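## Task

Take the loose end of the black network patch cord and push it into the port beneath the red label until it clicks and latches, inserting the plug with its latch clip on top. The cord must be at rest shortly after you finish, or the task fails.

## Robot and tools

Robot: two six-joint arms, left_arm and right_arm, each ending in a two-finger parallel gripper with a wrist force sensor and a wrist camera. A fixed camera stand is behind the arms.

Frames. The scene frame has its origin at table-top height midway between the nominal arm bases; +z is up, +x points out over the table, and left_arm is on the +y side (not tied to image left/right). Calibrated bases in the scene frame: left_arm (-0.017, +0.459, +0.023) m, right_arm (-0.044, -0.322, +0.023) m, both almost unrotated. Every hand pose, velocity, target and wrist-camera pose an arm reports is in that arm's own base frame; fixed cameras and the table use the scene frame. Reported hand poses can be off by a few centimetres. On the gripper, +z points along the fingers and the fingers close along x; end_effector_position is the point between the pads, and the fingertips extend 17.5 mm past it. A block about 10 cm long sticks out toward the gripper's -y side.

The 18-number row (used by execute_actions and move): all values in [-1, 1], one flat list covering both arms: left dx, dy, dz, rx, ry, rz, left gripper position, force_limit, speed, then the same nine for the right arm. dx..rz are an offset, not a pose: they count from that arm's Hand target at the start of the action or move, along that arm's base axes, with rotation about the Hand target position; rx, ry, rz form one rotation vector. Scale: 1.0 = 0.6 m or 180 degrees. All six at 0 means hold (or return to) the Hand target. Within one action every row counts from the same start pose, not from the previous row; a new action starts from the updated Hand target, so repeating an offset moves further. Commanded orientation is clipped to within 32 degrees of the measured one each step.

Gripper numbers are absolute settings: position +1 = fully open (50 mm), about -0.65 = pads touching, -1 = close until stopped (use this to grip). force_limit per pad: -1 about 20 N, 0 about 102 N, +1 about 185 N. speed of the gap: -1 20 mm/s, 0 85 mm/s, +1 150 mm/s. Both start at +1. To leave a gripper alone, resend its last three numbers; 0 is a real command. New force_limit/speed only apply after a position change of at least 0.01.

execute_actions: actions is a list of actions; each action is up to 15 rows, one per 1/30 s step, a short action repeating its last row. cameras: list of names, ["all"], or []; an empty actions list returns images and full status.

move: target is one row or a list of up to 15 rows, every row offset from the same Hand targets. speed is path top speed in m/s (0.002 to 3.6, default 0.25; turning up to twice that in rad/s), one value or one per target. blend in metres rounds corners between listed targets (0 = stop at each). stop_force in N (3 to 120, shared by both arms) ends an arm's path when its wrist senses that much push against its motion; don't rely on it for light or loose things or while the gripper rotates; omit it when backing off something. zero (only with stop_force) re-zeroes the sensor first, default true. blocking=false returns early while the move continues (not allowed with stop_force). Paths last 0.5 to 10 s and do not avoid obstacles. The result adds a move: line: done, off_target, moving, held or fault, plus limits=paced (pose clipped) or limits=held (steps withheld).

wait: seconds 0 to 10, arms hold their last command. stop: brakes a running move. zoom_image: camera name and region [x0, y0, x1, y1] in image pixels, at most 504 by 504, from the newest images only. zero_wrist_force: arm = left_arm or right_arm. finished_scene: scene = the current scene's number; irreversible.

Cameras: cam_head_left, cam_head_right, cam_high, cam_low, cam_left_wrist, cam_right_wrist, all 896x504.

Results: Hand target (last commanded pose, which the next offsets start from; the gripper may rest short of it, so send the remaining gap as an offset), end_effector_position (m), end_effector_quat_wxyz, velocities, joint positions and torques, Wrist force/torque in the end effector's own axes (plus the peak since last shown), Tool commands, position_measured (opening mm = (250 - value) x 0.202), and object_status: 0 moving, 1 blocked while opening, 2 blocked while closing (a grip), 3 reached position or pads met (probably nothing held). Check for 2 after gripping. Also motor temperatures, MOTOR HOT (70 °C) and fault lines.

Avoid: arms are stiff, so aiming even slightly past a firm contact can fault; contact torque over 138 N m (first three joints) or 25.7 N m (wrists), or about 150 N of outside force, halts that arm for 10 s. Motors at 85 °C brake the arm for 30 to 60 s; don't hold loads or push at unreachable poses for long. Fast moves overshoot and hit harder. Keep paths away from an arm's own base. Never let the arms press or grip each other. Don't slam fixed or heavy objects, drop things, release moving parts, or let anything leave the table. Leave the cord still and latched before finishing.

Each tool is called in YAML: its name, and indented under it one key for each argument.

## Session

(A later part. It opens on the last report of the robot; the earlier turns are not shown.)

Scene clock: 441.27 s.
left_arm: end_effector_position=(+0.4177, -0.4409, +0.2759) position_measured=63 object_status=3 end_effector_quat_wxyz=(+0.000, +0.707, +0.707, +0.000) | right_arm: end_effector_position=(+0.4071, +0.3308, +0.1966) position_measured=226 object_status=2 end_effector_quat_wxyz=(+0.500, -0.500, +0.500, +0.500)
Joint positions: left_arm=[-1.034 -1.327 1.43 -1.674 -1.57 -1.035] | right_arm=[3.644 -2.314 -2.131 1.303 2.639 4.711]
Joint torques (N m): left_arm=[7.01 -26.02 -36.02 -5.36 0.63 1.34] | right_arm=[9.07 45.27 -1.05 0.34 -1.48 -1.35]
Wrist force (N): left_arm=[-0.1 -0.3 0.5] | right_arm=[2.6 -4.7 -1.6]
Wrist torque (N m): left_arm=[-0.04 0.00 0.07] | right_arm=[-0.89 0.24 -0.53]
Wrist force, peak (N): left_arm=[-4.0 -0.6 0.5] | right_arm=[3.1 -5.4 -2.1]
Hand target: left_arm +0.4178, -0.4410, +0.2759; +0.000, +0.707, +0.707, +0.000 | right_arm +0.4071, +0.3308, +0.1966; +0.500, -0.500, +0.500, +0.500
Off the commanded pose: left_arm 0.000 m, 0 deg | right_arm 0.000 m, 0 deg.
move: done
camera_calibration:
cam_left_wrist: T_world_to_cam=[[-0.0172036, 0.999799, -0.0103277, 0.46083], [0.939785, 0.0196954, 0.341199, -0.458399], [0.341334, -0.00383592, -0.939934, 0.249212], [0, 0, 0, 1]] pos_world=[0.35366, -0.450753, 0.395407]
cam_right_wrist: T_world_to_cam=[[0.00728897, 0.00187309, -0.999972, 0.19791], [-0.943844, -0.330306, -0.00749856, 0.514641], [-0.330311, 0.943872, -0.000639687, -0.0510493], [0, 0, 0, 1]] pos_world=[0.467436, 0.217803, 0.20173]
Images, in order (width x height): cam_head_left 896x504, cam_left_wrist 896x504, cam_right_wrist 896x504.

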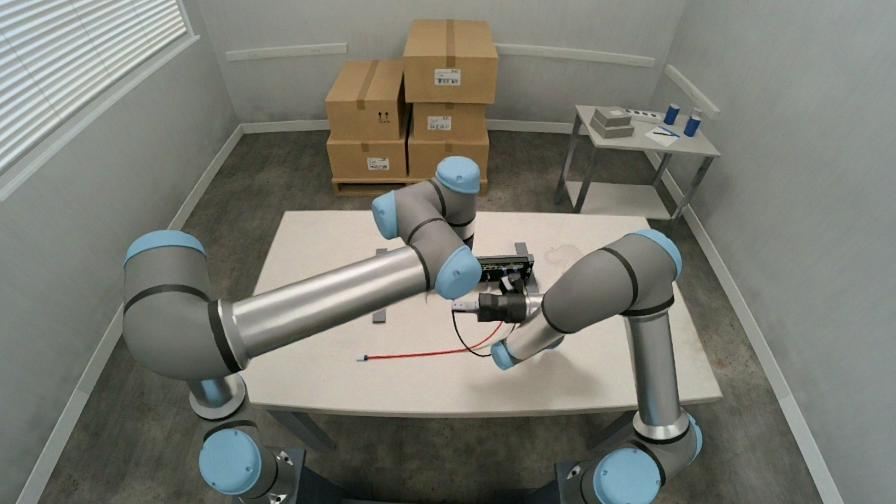

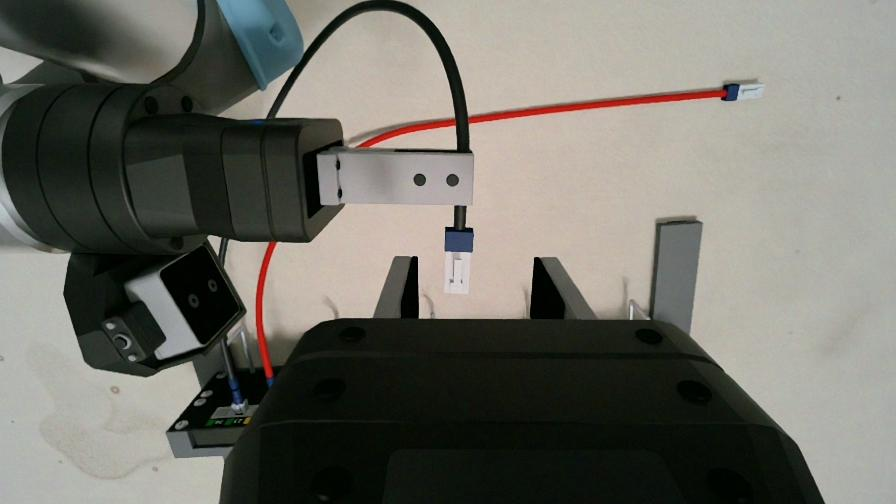

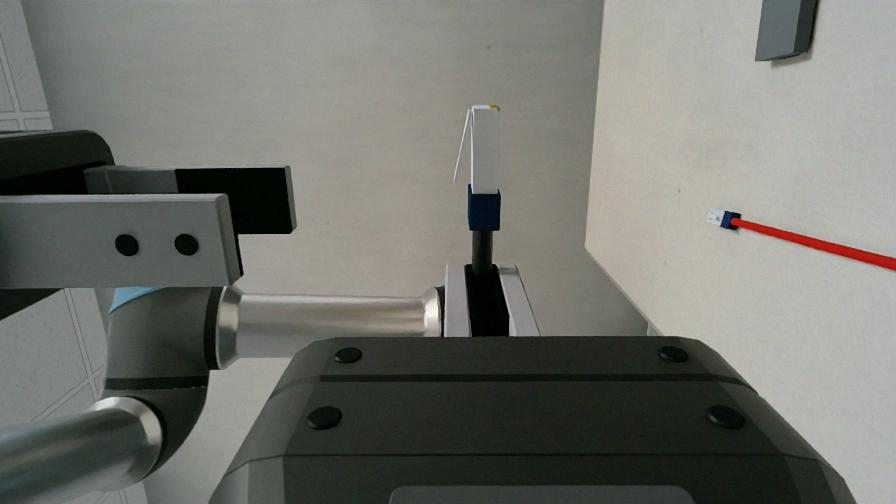

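move:
  target: [0.0017,-0.0083,-0.1117,0,0,0,0.6,1,1,0,0,0,0,0,0,-1,-0.8,-0.6]
  speed: 0.12
  cameras: ["cam_left_wrist","cam_right_wrist"]

Scene clock: 512.63 s.
left_arm: end_effector_position=(+0.4188, -0.4460, +0.2088) position_measured=63 object_status=3 end_effector_quat_wxyz=(+0.000, +0.707, +0.707, +0.000) | right_arm: end_effector_position=(+0.4071, +0.3308, +0.1966) position_measured=226 object_status=2 end_effector_quat_wxyz=(+0.500, -0.500, +0.500, +0.500)
Joint positions: left_arm=[-1.037 -1.288 1.553 -1.837 -1.57 -1.038] | right_arm=[3.644 -2.314 -2.131 1.303 2.639 4.711]
Joint torques (N m): left_arm=[-8.18 -49.02 -30.76 -1.47 0.25 -1.56] | right_arm=[8.17 43.72 -0.61 0.35 -0.05 -1.53]
Wrist force (N): left_arm=[-0.1 -0.4 0.4] | right_arm=[2.9 -5.0 -1.6]
Wrist torque (N m): left_arm=[-0.06 0.03 0.15] | right_arm=[-0.94 0.20 -0.53]
Wrist force, peak (N): left_arm=[-0.1 -0.4 2.7] | right_arm=[3.3 -5.2 -1.9]
Hand target: left_arm +0.4188, -0.4460, +0.2089; +0.000, +0.707, +0.707, +0.000 | right_arm +0.4071, +0.3308, +0.1966; +0.500, -0.500, +0.500, +0.500
Off the commanded pose: left_arm 0.000 m, 0 deg | right_arm 0.000 m, 0 deg.
move: done
camera_calibration:
cam_left_wrist: T_world_to_cam=[[-0.0172384, 0.999799, -0.0102303, 0.465235], [0.939848, 0.0196942, 0.341024, -0.436403], [0.341157, -0.00373624, -0.939999, 0.185877], [0, 0, 0, 1]] pos_world=[0.35476, -0.455853, 0.328308]
cam_right_wrist: T_world_to_cam=[[0.00728897, 0.00187309, -0.999972, 0.19791], [-0.943844, -0.330306, -0.00749856, 0.514641], [-0.330311, 0.943872, -0.000639687, -0.0510493], [0, 0, 0, 1]] pos_world=[0.467436, 0.217803, 0.20173]
Images, in order (width x height): cam_left_wrist 896x504, cam_right_wrist 896x504.

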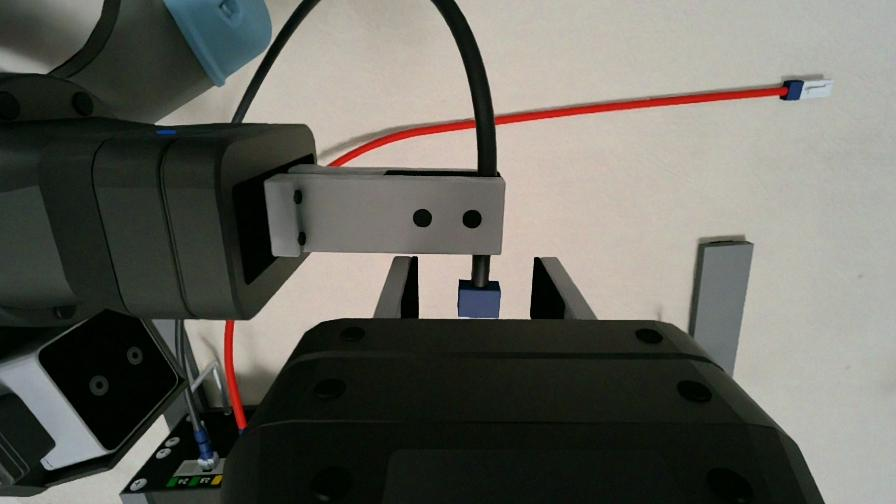

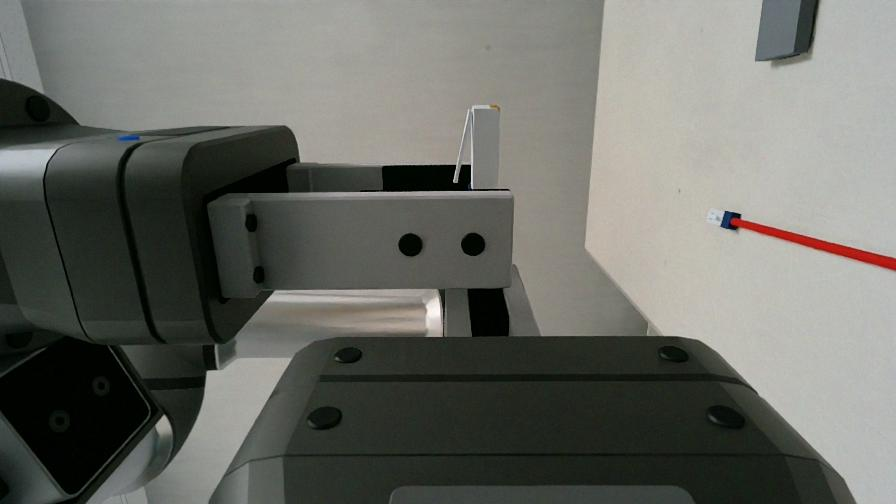

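move:
  target: [0,0.0018,-0.005,0,0,0,0.6,1,1,0,0,0,0,0,0,-1,-0.8,-0.6]
  speed: 0.05

move:
  target: [0,0,0,0,0,0,-1,-0.7,-0.8,0,0,0,0,0,0,-1,-0.8,-0.6]
  cameras: ["cam_left_wrist","cam_right_wrist"]

Scene clock: 530.87 s.
left_arm: end_effector_position=(+0.4188, -0.4449, +0.2058) position_measured=63 object_status=3 end_effector_quat_wxyz=(+0.001, +0.707, +0.707, +0.000) | right_arm: end_effector_position=(+0.4071, +0.3308, +0.1966) position_measured=226 object_status=2 end_effector_quat_wxyz=(+0.500, -0.500, +0.500, +0.500)
Joint positions: left_arm=[-1.036 -1.288 1.561 -1.845 -1.57 -1.037] | right_arm=[3.644 -2.314 -2.131 1.303 2.639 4.711]
Joint torques (N m): left_arm=[11.29 -40.65 -29 -3.28 1.32 2.25] | right_arm=[5.84 43.12 0.3 0.2 1.51 -1.7]
Wrist force (N): left_arm=[-0.1 -0.3 0.5] | right_arm=[3.1 -4.6 -1.7]
Wrist torque (N m): left_arm=[-0.04 0.04 0.09] | right_arm=[-0.87 0.16 -0.54]
Wrist force, peak (N): left_arm=[0.4 -0.4 0.7] | right_arm=[3.2 -5.4 -1.9]
Hand target: left_arm +0.4188, -0.4449, +0.2059; +0.000, +0.707, +0.707, +0.000 | right_arm +0.4071, +0.3308, +0.1966; +0.500, -0.500, +0.500, +0.500
Off the commanded pose: left_arm 0.000 m, 0 deg | right_arm 0.000 m, 0 deg.
move: done

Scene clock: 531.87 s.
left_arm: end_effector_position=(+0.4188, -0.4449, +0.2059) position_measured=189 object_status=2 end_effector_quat_wxyz=(+0.001, +0.707, +0.707, +0.000) | right_arm: end_effector_position=(+0.4071, +0.3308, +0.1966) position_measured=226 object_status=2 end_effector_quat_wxyz=(+0.500, -0.500, +0.500, +0.500)
Joint positions: left_arm=[-1.036 -1.288 1.561 -1.845 -1.57 -1.037] | right_arm=[3.644 -2.314 -2.131 1.303 2.639 4.711]
Joint torques (N m): left_arm=[6.61 -27.88 -36.74 -0.44 1.37 0.95] | right_arm=[4.34 43.86 -0.17 0.28 1.54 -1.47]
Wrist force (N): left_arm=[0.6 -0.4 0.2] | right_arm=[2.8 -4.9 -2.6]
Wrist torque (N m): left_arm=[-0.06 0.01 0.10] | right_arm=[-0.91 0.18 -0.54]
Wrist force, peak (N): left_arm=[0.8 -0.4 0.5] | right_arm=[3.0 -5.1 -2.4]
Hand target: left_arm +0.4188, -0.4449, +0.2059; +0.000, +0.707, +0.707, +0.000 | right_arm +0.4071, +0.3308, +0.1966; +0.500, -0.500, +0.500, +0.500
Off the commanded pose: left_arm 0.000 m, 0 deg | right_arm 0.000 m, 0 deg.
move: done
camera_calibration:
cam_left_wrist: T_world_to_cam=[[-0.0172652, 0.999796, -0.0104553, 0.464187], [0.939784, 0.0197969, 0.341196, -0.435422], [0.341334, -0.00393489, -0.939934, 0.182981], [0, 0, 0, 1]] pos_world=[0.35476, -0.454753, 0.325407]
cam_right_wrist: T_world_to_cam=[[0.00728897, 0.00187309, -0.999972, 0.19791], [-0.943844, -0.330306, -0.00749856, 0.514641], [-0.330311, 0.943872, -0.000639687, -0.0510493], [0, 0, 0, 1]] pos_world=[0.467436, 0.217803, 0.20173]
Images, in order (width x height): cam_left_wrist 896x504, cam_right_wrist 896x504.

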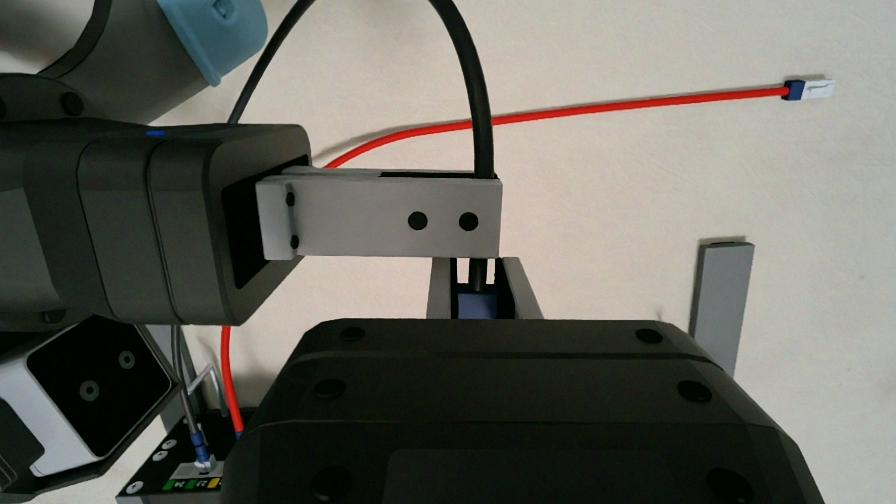

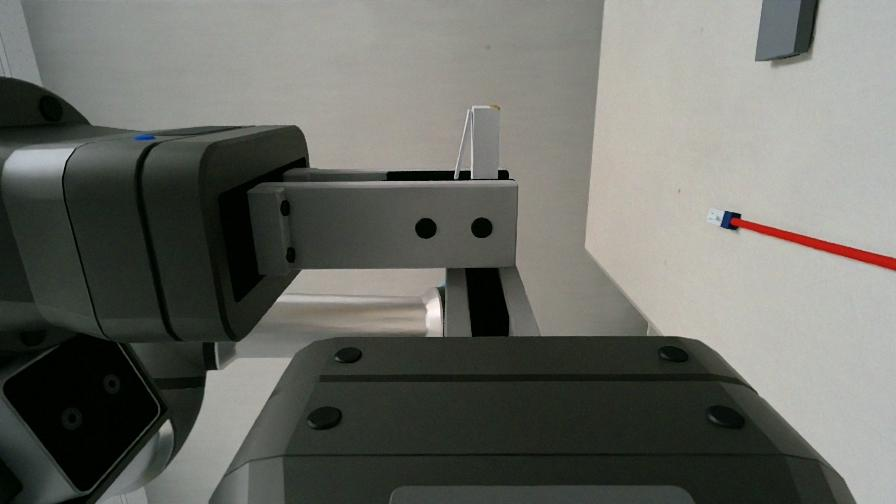

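move:
  target: [0,0,0,0,0,0,-1,-0.7,-0.8,0,0,0,0,0,0,0.3,-0.8,-0.6]
  cameras: ["cam_right_wrist"]

move:
  target: [0,0,0,0,0,0,-1,-0.7,-0.8,0,-0.2,0,0,0,0,0.3,-0.8,-0.6]
  cameras: ["cam_right_wrist"]

Scene clock: 665.53 s.
left_arm: end_effector_position=(+0.4188, -0.4449, +0.2059) position_measured=189 object_status=2 end_effector_quat_wxyz=(+0.000, +0.707, +0.707, +0.000) | right_arm: end_effector_position=(+0.4071, +0.3308, +0.1966) position_measured=107 object_status=0 end_effector_quat_wxyz=(+0.500, -0.500, +0.500, +0.500)
Joint positions: left_arm=[-1.036 -1.288 1.561 -1.845 -1.57 -1.037] | right_arm=[3.644 -2.314 -2.131 1.303 2.639 4.711]
Joint torques (N m): left_arm=[-10.91 -27.11 -33.93 -5.13 0.97 -2.13] | right_arm=[2.84 43.25 0.08 0.21 1.5 -1.52]
Wrist force (N): left_arm=[0.2 -0.2 0.5] | right_arm=[2.9 -4.9 -2.2]
Wrist torque (N m): left_arm=[-0.05 -0.01 0.09] | right_arm=[-0.92 0.17 -0.50]
Wrist force, peak (N): left_arm=[0.9 -0.6 0.5] | right_arm=[3.0 -5.3 -2.8]
Hand target: left_arm +0.4188, -0.4449, +0.2059; +0.000, +0.707, +0.707, +0.000 | right_arm +0.4071, +0.3308, +0.1966; +0.500, -0.500, +0.500, +0.500
Off the commanded pose: left_arm 0.000 m, 0 deg | right_arm 0.000 m, 0 deg.
move: done
camera_calibration:
cam_right_wrist: T_world_to_cam=[[0.00728897, 0.00187309, -0.999972, 0.19791], [-0.943844, -0.330306, -0.00749856, 0.514641], [-0.330311, 0.943872, -0.000639687, -0.0510493], [0, 0, 0, 1]] pos_world=[0.467436, 0.217803, 0.20173]
Images, in order (width x height): cam_right_wrist 896x504.

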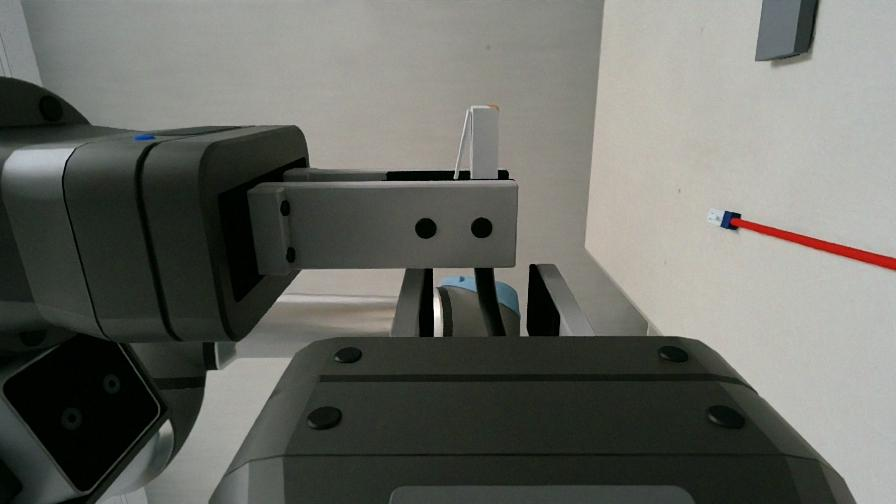

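Scene clock: 666.03 s.
left_arm: end_effector_position=(+0.4188, -0.4449, +0.2059) position_measured=189 object_status=2 end_effector_quat_wxyz=(+0.001, +0.707, +0.707, +0.000) | right_arm: end_effector_position=(+0.4071, +0.3239, +0.1966) position_measured=107 object_status=3 end_effector_quat_wxyz=(+0.500, -0.500, +0.500, +0.500)
Joint positions: left_arm=[-1.036 -1.288 1.561 -1.845 -1.57 -1.037] | right_arm=[3.629 -2.314 -2.134 1.305 2.655 4.711]
Joint torques (N m): left_arm=[-11.8 -26.97 -32.15 -5.23 1.01 -2.17] | right_arm=[10.34 34.77 13.35 -1.14 -2.79 -1.62]
Wrist force (N): left_arm=[0.2 -0.1 0.4] | right_arm=[2.8 -4.7 -2.1]
Wrist torque (N m): left_arm=[-0.04 -0.02 0.09] | right_arm=[-0.89 0.17 -0.50]
Wrist force, peak (N): left_arm=[0.0 -0.7 0.7] | right_arm=[2.8 -4.0 -8.5]
Hand target: left_arm +0.4188, -0.4449, +0.2059; +0.000, +0.707, +0.707, +0.000 | right_arm +0.4071, +0.3240, +0.1966; +0.500, -0.500, +0.500, +0.500 (not the last commanded pose)
Off the commanded pose: left_arm 0.000 m, 0 deg | right_arm 0.113 m, 0 deg.
move: held (right_arm; a check stopped the path); limits=held
pose unreachable (right arm): on one or more control steps of this call, first in action 0 (counted from 0), this arm could not follow its commanded pose, so it was not sent that pose on those steps. It may still have moved: this result reports where it is.
cause: moving toward the commanded pose would bring two parts of the arm too close to each other (its gripper and another part of the arm, with joints 4 (wrist 1) to 6 (wrist 3) between them, 5 mm apart when it was first held).
camera_calibration:
cam_right_wrist: T_world_to_cam=[[0.00709995, 0.00180778, -0.999973, 0.197925], [-0.943845, -0.330308, -0.00729857, 0.512321], [-0.330313, 0.943871, -0.000638905, -0.0445359], [0, 0, 0, 1]] pos_world=[0.467436, 0.210902, 0.20163]
Images, in order (width x height): cam_right_wrist 896x504.

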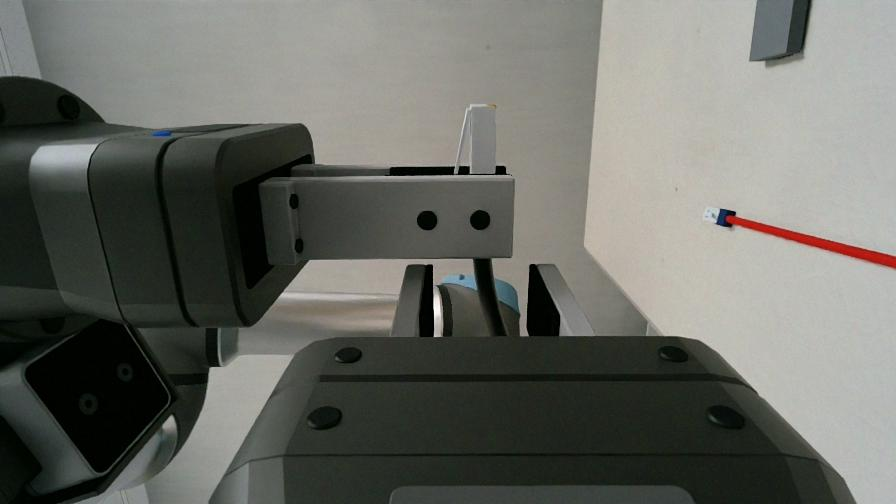

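move:
  target:
    - [0.03,0.083,0,0,0,0,-1,-0.7,-0.8,0,0,0,0,0,0,0.3,-0.8,-0.6]
    - [0.2237,0.08,-0.185,0,0,0.0333,-1,-0.7,-0.8,0,0,0,0,0,0,0.3,-0.8,-0.6]
  speed: 0.2
  blend: 0.02
  cameras: ["cam_right_wrist","cam_left_wrist","cam_high","cam_head_right"]

Scene clock: 689.67 s.
left_arm: end_effector_position=(+0.5531, -0.3968, +0.0950) position_measured=189 object_status=2 end_effector_quat_wxyz=(+0.001, +0.669, +0.743, +0.000) | right_arm: end_effector_position=(+0.4071, +0.3240, +0.1966) position_measured=107 object_status=3 end_effector_quat_wxyz=(+0.500, -0.500, +0.500, +0.500)
Joint positions: left_arm=[-0.82 -1.037 1.498 -2.033 -1.57 -0.925] | right_arm=[3.629 -2.314 -2.134 1.305 2.655 4.711]
Joint torques (N m): left_arm=[-12.59 -39.31 -22.08 -0.89 -1.39 -2.35] | right_arm=[9.27 28.18 14.07 -1.3 -2.72 -0.91]
Wrist force (N): left_arm=[-0.1 -0.8 0.7] | right_arm=[2.9 -4.8 -2.0]
Wrist torque (N m): left_arm=[-0.17 0.03 0.02] | right_arm=[-0.89 0.17 -0.49]
Wrist force, peak (N): left_arm=[0.0 1.7 3.4] | right_arm=[2.7 -5.1 -2.1]
Hand target: left_arm +0.5530, -0.3969, +0.0949; +0.000, +0.669, +0.743, +0.000 | right_arm +0.4071, +0.3240, +0.1966; +0.500, -0.500, +0.500, +0.500
Off the commanded pose: left_arm 0.000 m, 0 deg | right_arm 0.000 m, 0 deg.
move: done
camera_calibration:
cam_left_wrist: T_world_to_cam=[[-0.121479, 0.992538, -0.0105035, 0.47199], [0.932572, 0.117751, 0.34124, -0.481798], [0.339931, 0.0316584, -0.939917, 0.0480264], [0, 0, 0, 1]] pos_world=[0.490322, -0.413256, 0.214507]
cam_right_wrist: T_world_to_cam=[[0.00700491, 0.00177495, -0.999974, 0.197976], [-0.943845, -0.330309, -0.00719802, 0.512301], [-0.330314, 0.943871, -0.000638512, -0.0445356], [0, 0, 0, 1]] pos_world=[0.467435, 0.210902, 0.20163]
Images, in order (width x height): cam_head_right 896x504, cam_high 896x504, cam_left_wrist 896x504, cam_right_wrist 896x504.

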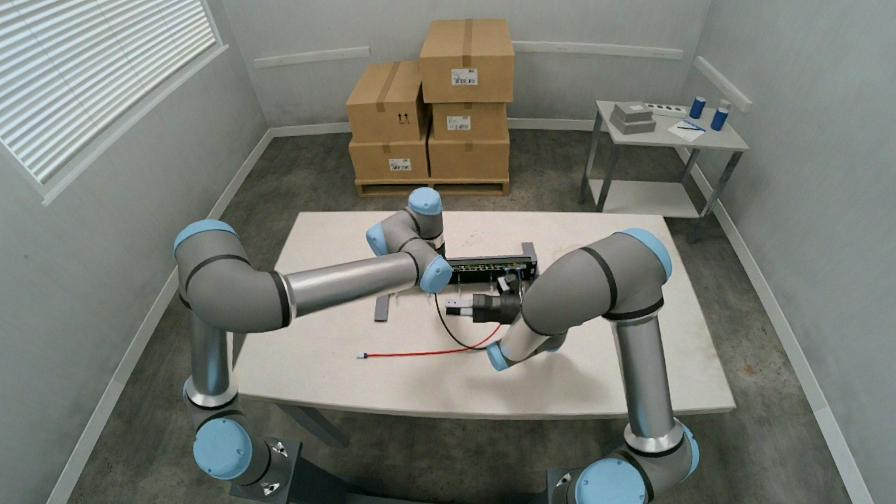

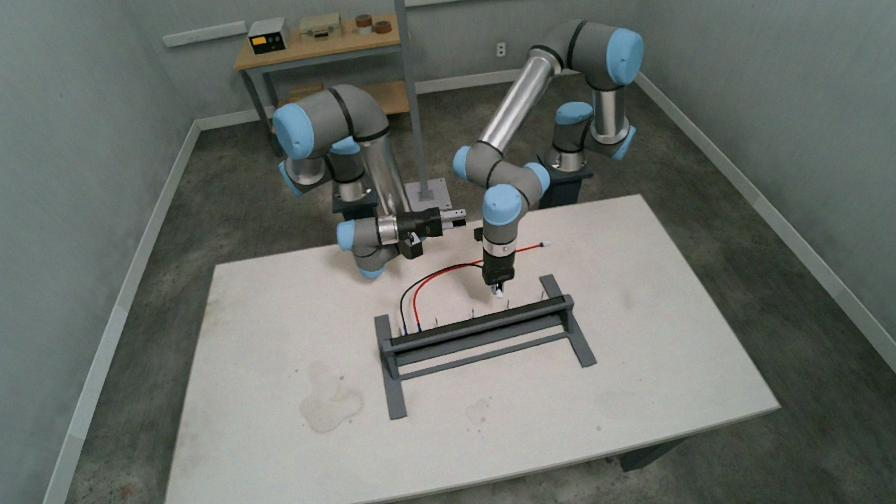

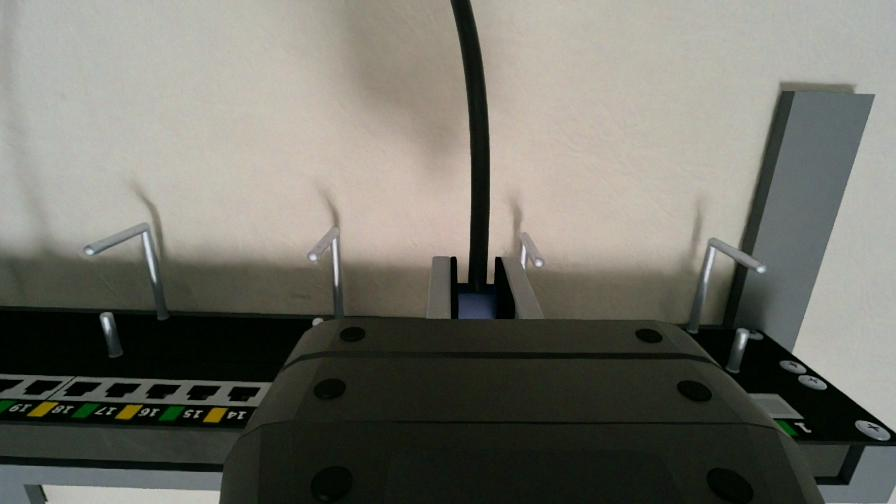

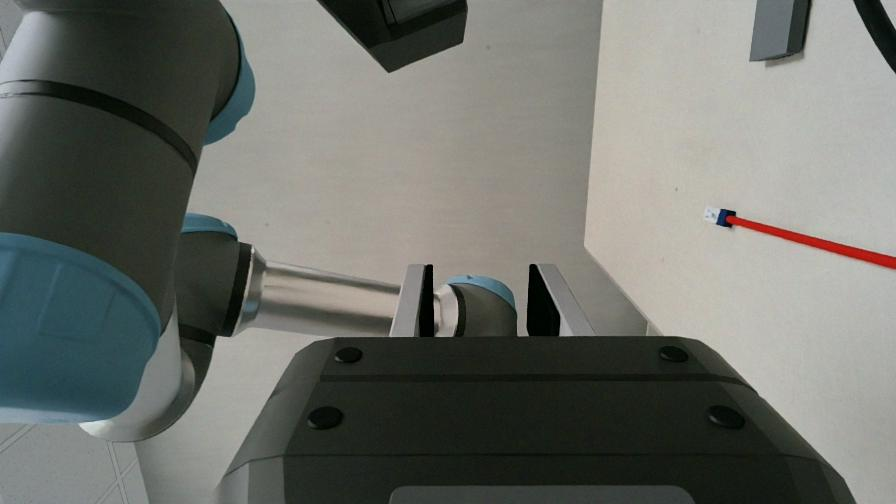

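move:
  target: [0,0,0,0,0,0,-1,-0.7,-0.8,0.122,-0.207,0.06,-0.211,-0.453,-0.0172,-0.6,-0.8,-0.6]
  speed: 0.3
  cameras: ["cam_right_wrist","cam_head_right"]

Scene clock: 712.50 s.
left_arm: end_effector_position=(+0.5530, -0.3969, +0.0949) position_measured=189 object_status=2 end_effector_quat_wxyz=(+0.000, +0.669, +0.743, +0.000) | right_arm: end_effector_position=(+0.4803, +0.1997, +0.2326) position_measured=242 object_status=3 end_effector_quat_wxyz=(-0.537, +0.811, -0.195, +0.128)
Joint positions: left_arm=[-0.82 -1.037 1.498 -2.033 -1.57 -0.926] | right_arm=[3.473 -1.775 -2.37 0.469 2.265 2.781]
Joint torques (N m): left_arm=[-13.44 -36.28 -29.98 -5.08 -1.3 -2.75] | right_arm=[7.27 15.81 21.08 0.67 2.35 -1.52]
Wrist force (N): left_arm=[-0.2 -0.7 0.6] | right_arm=[-1.4 -2.6 0.6]
Wrist torque (N m): left_arm=[-0.15 0.04 0.02] | right_arm=[-0.88 0.46 -0.32]
Wrist force, peak (N): left_arm=[-0.5 -0.9 0.8] | right_arm=[3.1 -4.8 -2.1]
Hand target: left_arm +0.5530, -0.3969, +0.0949; +0.000, +0.669, +0.743, +0.000 | right_arm +0.4803, +0.1998, +0.2326; -0.537, +0.811, -0.195, +0.128
Off the commanded pose: left_arm 0.000 m, 0 deg | right_arm 0.000 m, 0 deg.
move: done
camera_calibration:
cam_right_wrist: T_world_to_cam=[[0.893294, -0.449452, 0.00439812, -0.335439], [-0.299545, -0.602589, -0.739702, 0.455922], [0.335111, 0.659454, -0.67292, -0.0095469], [0, 0, 0, 1]] pos_world=[0.439414, 0.130266, 0.332298]
Images, in order (width x height): cam_head_right 896x504, cam_right_wrist 896x504.

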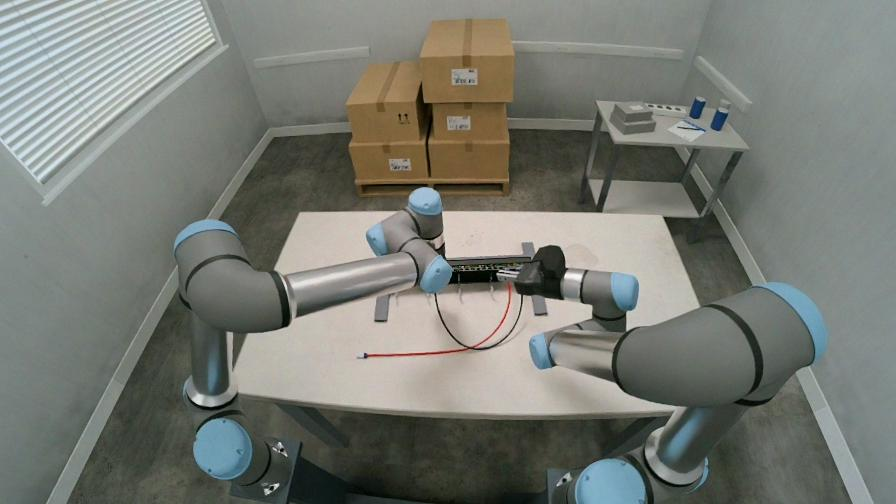

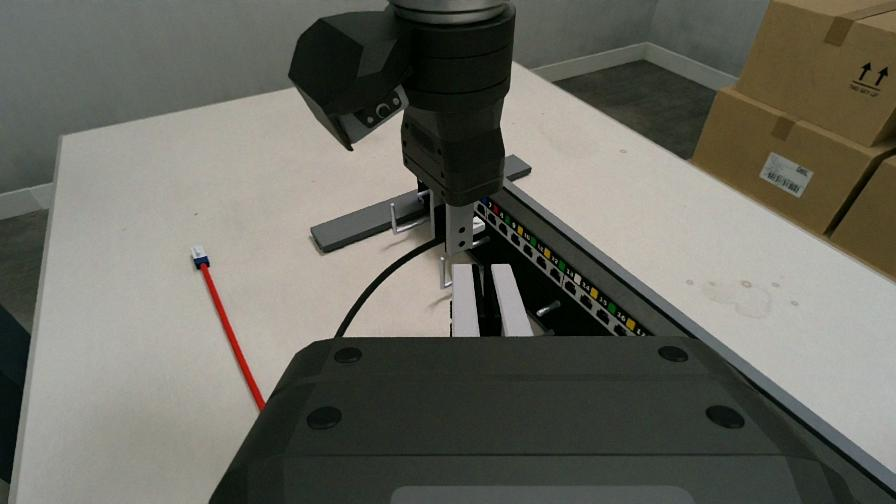

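zoom_image:
  camera: "cam_right_wrist"
  region: [420, 170, 620, 290]

Scaled by 2.520 from the camera's 896x504 image, which has a finer 1280x720 frame.

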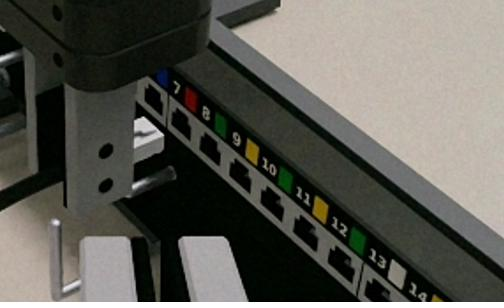

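move:
  target: [0,0,0,0,0,0,-1,-0.7,-0.8,0.0787,0.14,-0.182,0.0158,-0.0119,-0.0856,-0.6,-0.8,-0.6]
  speed: 0.15
  cameras: ["cam_right_wrist"]

zoom_image:
  camera: "cam_right_wrist"
  region: [380, 100, 632, 244]

Scene clock: 775.20 s.
left_arm: end_effector_position=(+0.5530, -0.3969, +0.0949) position_measured=189 object_status=2 end_effector_quat_wxyz=(+0.000, +0.669, +0.743, +0.000) | right_arm: end_effector_position=(+0.5275, +0.2838, +0.1234) position_measured=242 object_status=3 end_effector_quat_wxyz=(-0.538, +0.761, -0.295, +0.209)
Joint positions: left_arm=[-0.82 -1.037 1.498 -2.033 -1.57 -0.926] | right_arm=[3.781 -2.213 -2.334 1.06 1.751 3.075]
Joint torques (N m): left_arm=[-13.26 -36.25 -30.34 -4.97 -1.23 -2.63] | right_arm=[6.09 25.68 2.3 3.74 -1.7 -0.44]
Wrist force (N): left_arm=[0.2 -0.6 0.6] | right_arm=[-1.4 -1.7 0.0]
Wrist torque (N m): left_arm=[-0.14 -0.01 0.03] | right_arm=[-0.80 0.46 -0.10]
Wrist force, peak (N): left_arm=[-0.3 -0.9 0.9] | right_arm=[-1.4 -4.0 -1.5]
Hand target: left_arm +0.5530, -0.3969, +0.0949; +0.000, +0.669, +0.743, +0.000 | right_arm +0.5275, +0.2838, +0.1234; -0.538, +0.761, -0.295, +0.209
Off the commanded pose: left_arm 0.000 m, 0 deg | right_arm 0.000 m, 0 deg.
move: done
camera_calibration:
cam_right_wrist: T_world_to_cam=[[0.741758, -0.670627, 0.00740189, -0.197076], [-0.415474, -0.46815, -0.779883, 0.467853], [0.526475, 0.575409, -0.625882, -0.237185], [0, 0, 0, 1]] pos_world=[0.465436, 0.223339, 0.21788]
Images, in order (width x height): cam_right_wrist 896x504.

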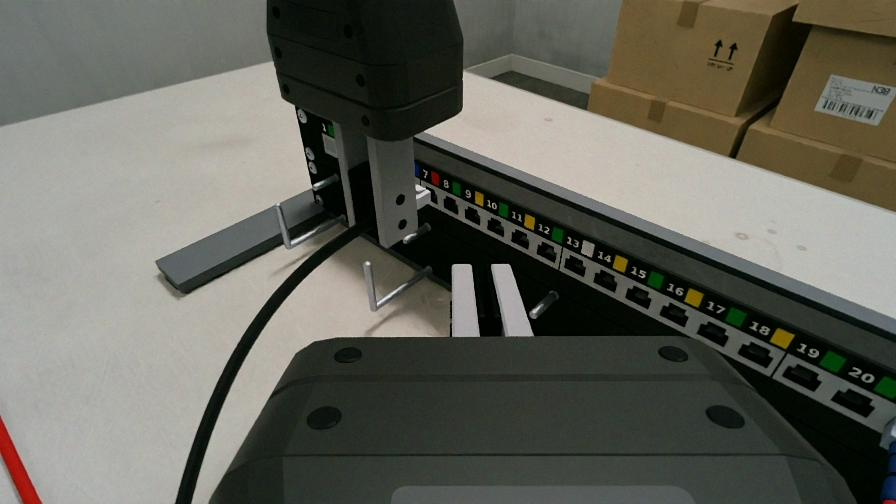

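Scaled by 2.000 from the camera's 896x504 image, which has a finer 1280x720 frame.

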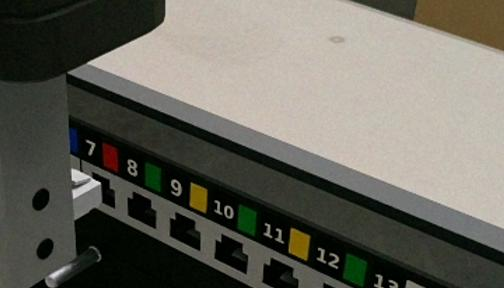

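move:
  target: [0,0.055,-0.033,0,0,-0.0028,-1,-0.7,-0.8,0,0,0,0,0,0,-0.6,-0.8,-0.6]
  speed: 0.1
  cameras: ["cam_right_wrist","cam_left_wrist"]

zoom_image:
  camera: "cam_right_wrist"
  region: [340, 140, 520, 260]

Scene clock: 922.13 s.
left_arm: end_effector_position=(+0.5531, -0.3638, +0.0752) position_measured=189 object_status=2 end_effector_quat_wxyz=(+0.001, +0.672, +0.741, +0.000) end_effector_velocity=(-0.001, -0.001, +0.001) end_effector_angular_velocity=(+0.002, +0.002, +0.002) | right_arm: end_effector_position=(+0.5275, +0.2838, +0.1234) position_measured=242 object_status=3 end_effector_quat_wxyz=(-0.538, +0.761, -0.295, +0.209)
Joint positions: left_arm=[-0.785 -1.054 1.583 -2.101 -1.57 -0.882] | right_arm=[3.781 -2.213 -2.334 1.06 1.751 3.075]
Joint velocities: left_arm=[-0.002 0 -0.003 0.005 0 -0.004] | right_arm=[within noise]
Joint torques (N m): left_arm=[-12.89 -35.21 -33.74 -0.08 -1.66 -2.59] | right_arm=[8.83 25.19 -0.81 5.45 -2.69 1.33]
Wrist force (N): left_arm=[-0.7 -0.5 0.5] | right_arm=[-1.7 -1.9 0.1]
Wrist torque (N m): left_arm=[-0.11 0.13 0.09] | right_arm=[-0.83 0.52 -0.10]
Wrist force, peak (N): left_arm=[-1.8 -1.3 0.5] | right_arm=[-1.6 -2.2 0.1]
Hand target: left_arm +0.5530, -0.3639, +0.0751; +0.000, +0.672, +0.741, +0.000 | right_arm +0.5275, +0.2838, +0.1234; -0.538, +0.761, -0.295, +0.209
Off the commanded pose: left_arm 0.000 m, 0 deg | right_arm 0.000 m, 0 deg.
move: done
camera_calibration:
cam_left_wrist: T_world_to_cam=[[-0.112856, 0.993554, -0.0106578, 0.434685], [0.933509, 0.109698, 0.341361, -0.482517], [0.34033, 0.0285756, -0.939872, 0.0269843], [0, 0, 0, 1]] pos_world=[0.490307, -0.379723, 0.194707]
cam_right_wrist: T_world_to_cam=[[0.741586, -0.670817, 0.00742555, -0.19696], [-0.415561, -0.468034, -0.779906, 0.467873], [0.52665, 0.575281, -0.625853, -0.237243], [0, 0, 0, 1]] pos_world=[0.465436, 0.223338, 0.21788]
Images, in order (width x height): cam_left_wrist 896x504, cam_right_wrist 896x504.

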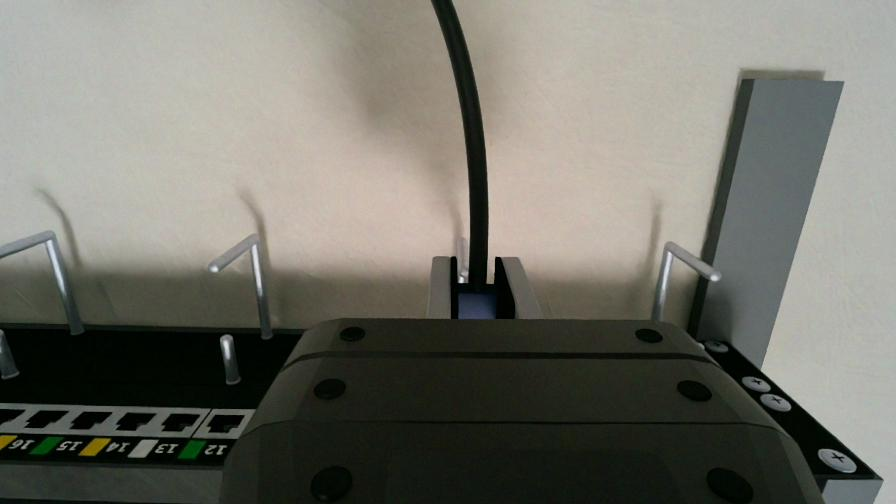

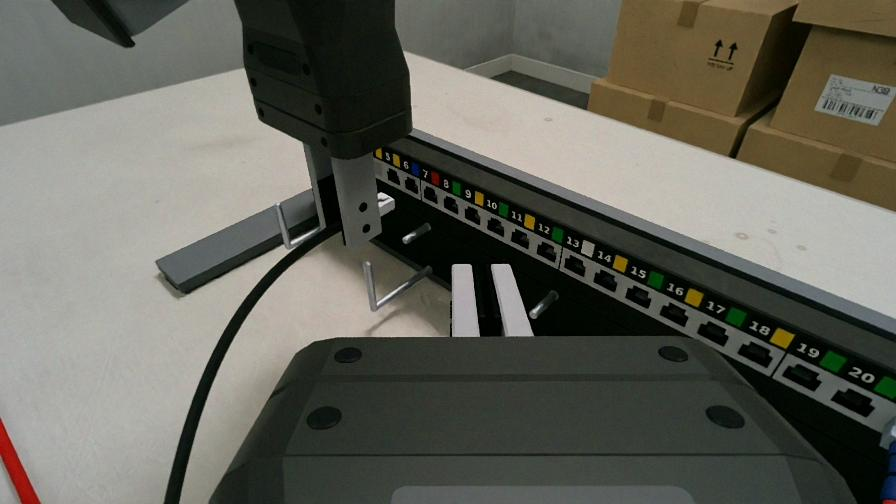

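Scaled by 2.800 from the camera's 896x504 image, which has a finer 1280x720 frame.

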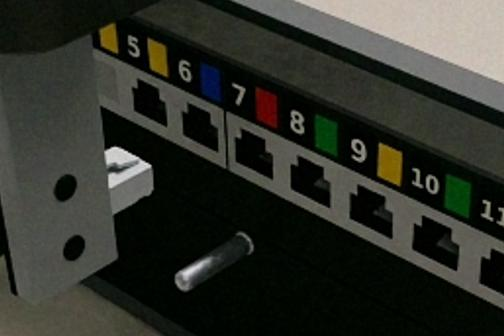

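move:
  target: [0.0249,0.0023,-0.01,0,0,0,-1,-0.7,-0.8,0,0,0,0,0,0,-0.6,-0.8,-0.6]
  speed: 0.05
  cameras: ["cam_right_wrist"]

zoom_image:
  camera: "cam_right_wrist"
  region: [360, 140, 500, 240]

Scene clock: 970.47 s.
left_arm: end_effector_position=(+0.5681, -0.3624, +0.0690) position_measured=189 object_status=2 end_effector_quat_wxyz=(+0.000, +0.672, +0.741, +0.000) end_effector_velocity=(-0.002, +0.001, +0.000) end_effector_angular_velocity=(+0.002, +0.002, +0.000) | right_arm: end_effector_position=(+0.5275, +0.2838, +0.1234) position_measured=242 object_status=3 end_effector_quat_wxyz=(-0.538, +0.761, -0.295, +0.209)
Joint positions: left_arm=[-0.767 -1.022 1.549 -2.098 -1.57 -0.864] | right_arm=[3.781 -2.213 -2.334 1.06 1.751 3.075]
Joint velocities: left_arm=[-0.001 -0.003 0.005 0 0 -0.001] | right_arm=[within noise]
Joint torques (N m): left_arm=[-11.57 -57.7 -17.58 -0.44 -1.56 -2.03] | right_arm=[7.54 26.48 -1.31 5.17 -2.26 1.22]
Wrist force (N): left_arm=[-0.5 -0.3 0.6] | right_arm=[-1.6 -1.9 0.3]
Wrist torque (N m): left_arm=[-0.10 0.09 0.02] | right_arm=[-0.84 0.50 -0.10]
Wrist force, peak (N): left_arm=[-0.6 -1.8 0.5] | right_arm=[-1.8 -2.1 0.0]
Hand target: left_arm +0.5680, -0.3625, +0.0691; +0.000, +0.672, +0.741, +0.000 | right_arm +0.5275, +0.2838, +0.1234; -0.538, +0.761, -0.295, +0.209
Off the commanded pose: left_arm 0.000 m, 0 deg | right_arm 0.000 m, 0 deg.
move: done
camera_calibration:
cam_right_wrist: T_world_to_cam=[[0.741586, -0.670817, 0.00742555, -0.19696], [-0.415561, -0.468034, -0.779906, 0.467873], [0.52665, 0.575281, -0.625853, -0.237243], [0, 0, 0, 1]] pos_world=[0.465436, 0.223338, 0.21788]
Images, in order (width x height): cam_right_wrist 896x504.

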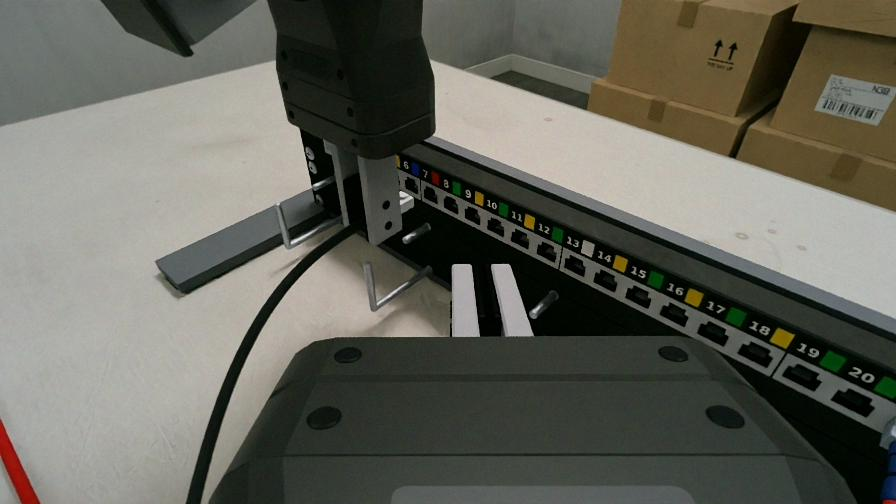

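Scaled by 3.600 from the camera's 896x504 image, which has a finer 1280x720 frame.

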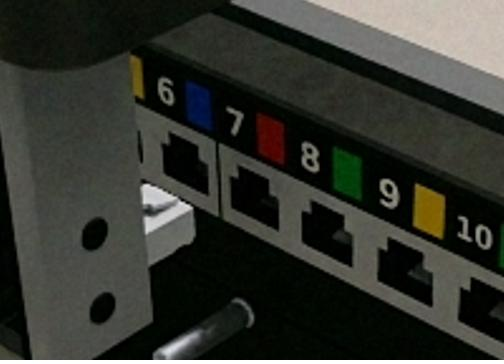

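move:
  target: [0,0,0,0,0,0,-1,-0.7,-0.8,0.06,-0.055,0.06,0,0,0,-0.6,-0.8,-0.6]
  speed: 0.15
  cameras: ["cam_right_wrist"]

zoom_image:
  camera: "cam_right_wrist"
  region: [260, 160, 440, 290]

Scene clock: 1025.53 s.
left_arm: end_effector_position=(+0.5680, -0.3625, +0.0691) position_measured=189 object_status=2 end_effector_quat_wxyz=(+0.000, +0.672, +0.741, +0.000) | right_arm: end_effector_position=(+0.5635, +0.2508, +0.1594) position_measured=242 object_status=3 end_effector_quat_wxyz=(-0.538, +0.761, -0.295, +0.209)
Joint positions: left_arm=[-0.767 -1.023 1.549 -2.099 -1.57 -0.864] | right_arm=[3.652 -2.123 -2.266 0.891 1.872 3.03]
Joint torques (N m): left_arm=[-12.88 -57.76 -17.11 -5.06 -1.53 -2.73] | right_arm=[-2.99 31.61 6.66 3.4 -1.09 1.81]
Wrist force (N): left_arm=[-0.2 -0.6 0.7] | right_arm=[-1.7 -2.0 0.2]
Wrist torque (N m): left_arm=[-0.15 0.04 0.04] | right_arm=[-0.90 0.50 -0.22]
Wrist force, peak (N): left_arm=[-0.3 -0.7 0.9] | right_arm=[-0.2 -3.9 -0.2]
Hand target: left_arm +0.5680, -0.3625, +0.0691; +0.000, +0.672, +0.741, +0.000 | right_arm +0.5635, +0.2508, +0.1594; -0.538, +0.761, -0.295, +0.209
Off the commanded pose: left_arm 0.000 m, 0 deg | right_arm 0.000 m, 0 deg.
move: done
camera_calibration:
cam_right_wrist: T_world_to_cam=[[0.741549, -0.670857, 0.00747735, -0.245982], [-0.415493, -0.46797, -0.77998, 0.495484], [0.526755, 0.575287, -0.625759, -0.214822], [0, 0, 0, 1]] pos_world=[0.501436, 0.190438, 0.253881]
Images, in order (width x height): cam_right_wrist 896x504.

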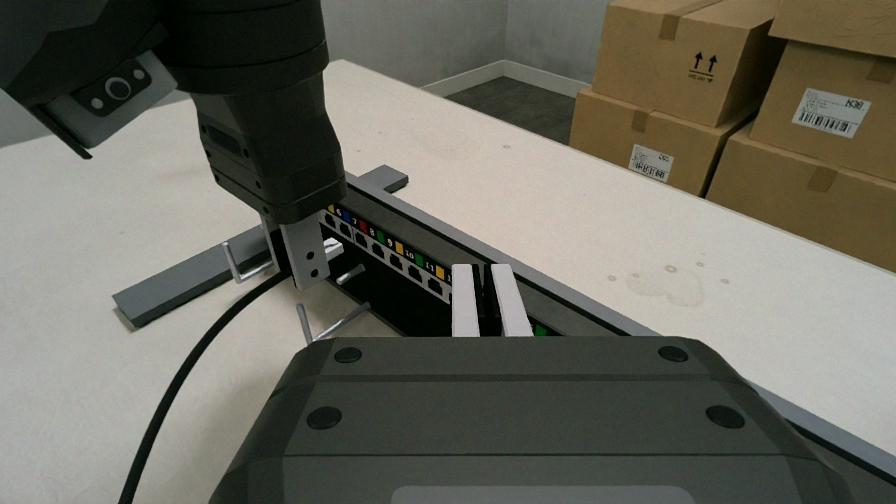

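Scaled by 2.800 from the camera's 896x504 image, which has a finer 1280x720 frame.

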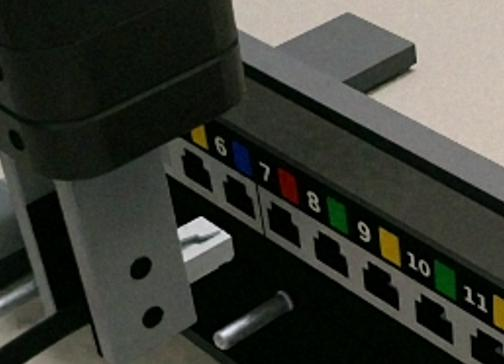

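move:
  target: [0.0107,-0.0057,-0.0017,0,0,0.0028,-1,-0.7,-0.8,0,0,0,0,0,0,-0.6,-0.8,-0.6]
  speed: 0.05
  cameras: ["cam_right_wrist"]

zoom_image:
  camera: "cam_right_wrist"
  region: [310, 190, 410, 270]

Scene clock: 1073.80 s.
left_arm: end_effector_position=(+0.5744, -0.3659, +0.0680) position_measured=189 object_status=2 end_effector_quat_wxyz=(+0.000, +0.669, +0.744, +0.000) | right_arm: end_effector_position=(+0.5635, +0.2508, +0.1594) position_measured=242 object_status=3 end_effector_quat_wxyz=(-0.538, +0.761, -0.295, +0.209)
Joint positions: left_arm=[-0.764 -1.006 1.525 -2.091 -1.57 -0.87] | right_arm=[3.652 -2.123 -2.266 0.891 1.872 3.03]
Joint torques (N m): left_arm=[8.33 -58.45 -17.07 -2.09 -1.04 -1.01] | right_arm=[-4.15 34.47 16.16 1.4 1.67 1.66]
Wrist force (N): left_arm=[-0.1 -0.3 0.4] | right_arm=[-1.6 -2.5 0.2]
Wrist torque (N m): left_arm=[-0.13 0.04 0.07] | right_arm=[-0.97 0.49 -0.22]
Wrist force, peak (N): left_arm=[-0.4 -0.7 0.9] | right_arm=[-2.1 -2.6 0.1]
Hand target: left_arm +0.5744, -0.3659, +0.0680; +0.000, +0.669, +0.743, +0.000 | right_arm +0.5635, +0.2508, +0.1594; -0.538, +0.761, -0.295, +0.209
Off the commanded pose: left_arm 0.000 m, 0 deg | right_arm 0.000 m, 0 deg.
move: done
camera_calibration:
cam_right_wrist: T_world_to_cam=[[0.741586, -0.670817, 0.00742555, -0.246061], [-0.415561, -0.468034, -0.779906, 0.495464], [0.52665, 0.575281, -0.625853, -0.214687], [0, 0, 0, 1]] pos_world=[0.501436, 0.190338, 0.25388]
Images, in order (width x height): cam_right_wrist 896x504.

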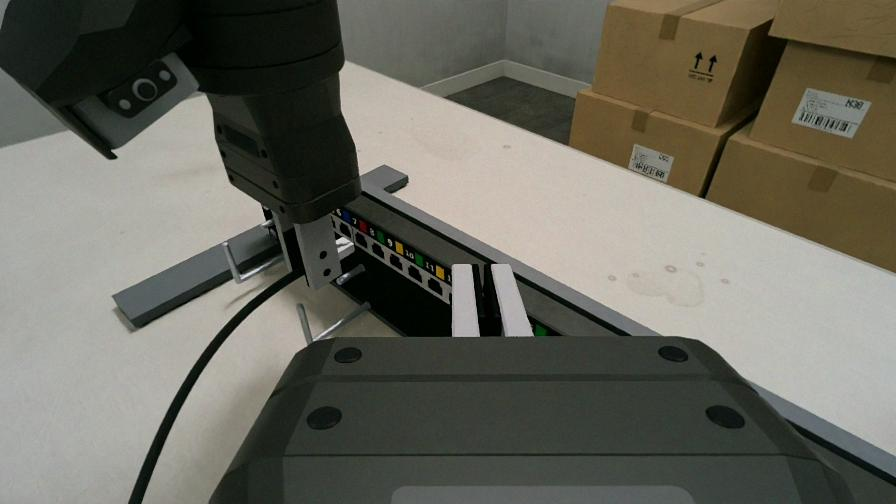

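Scaled by 5.040 from the camera's 896x504 image, which has a finer 1280x720 frame.

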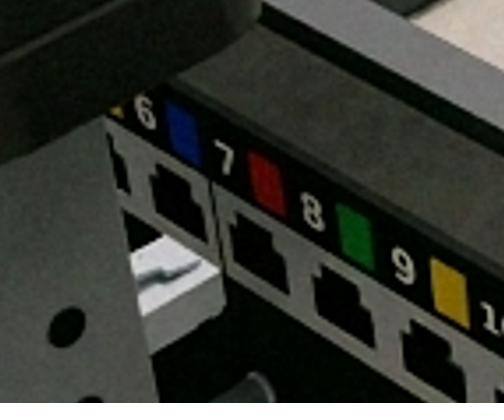

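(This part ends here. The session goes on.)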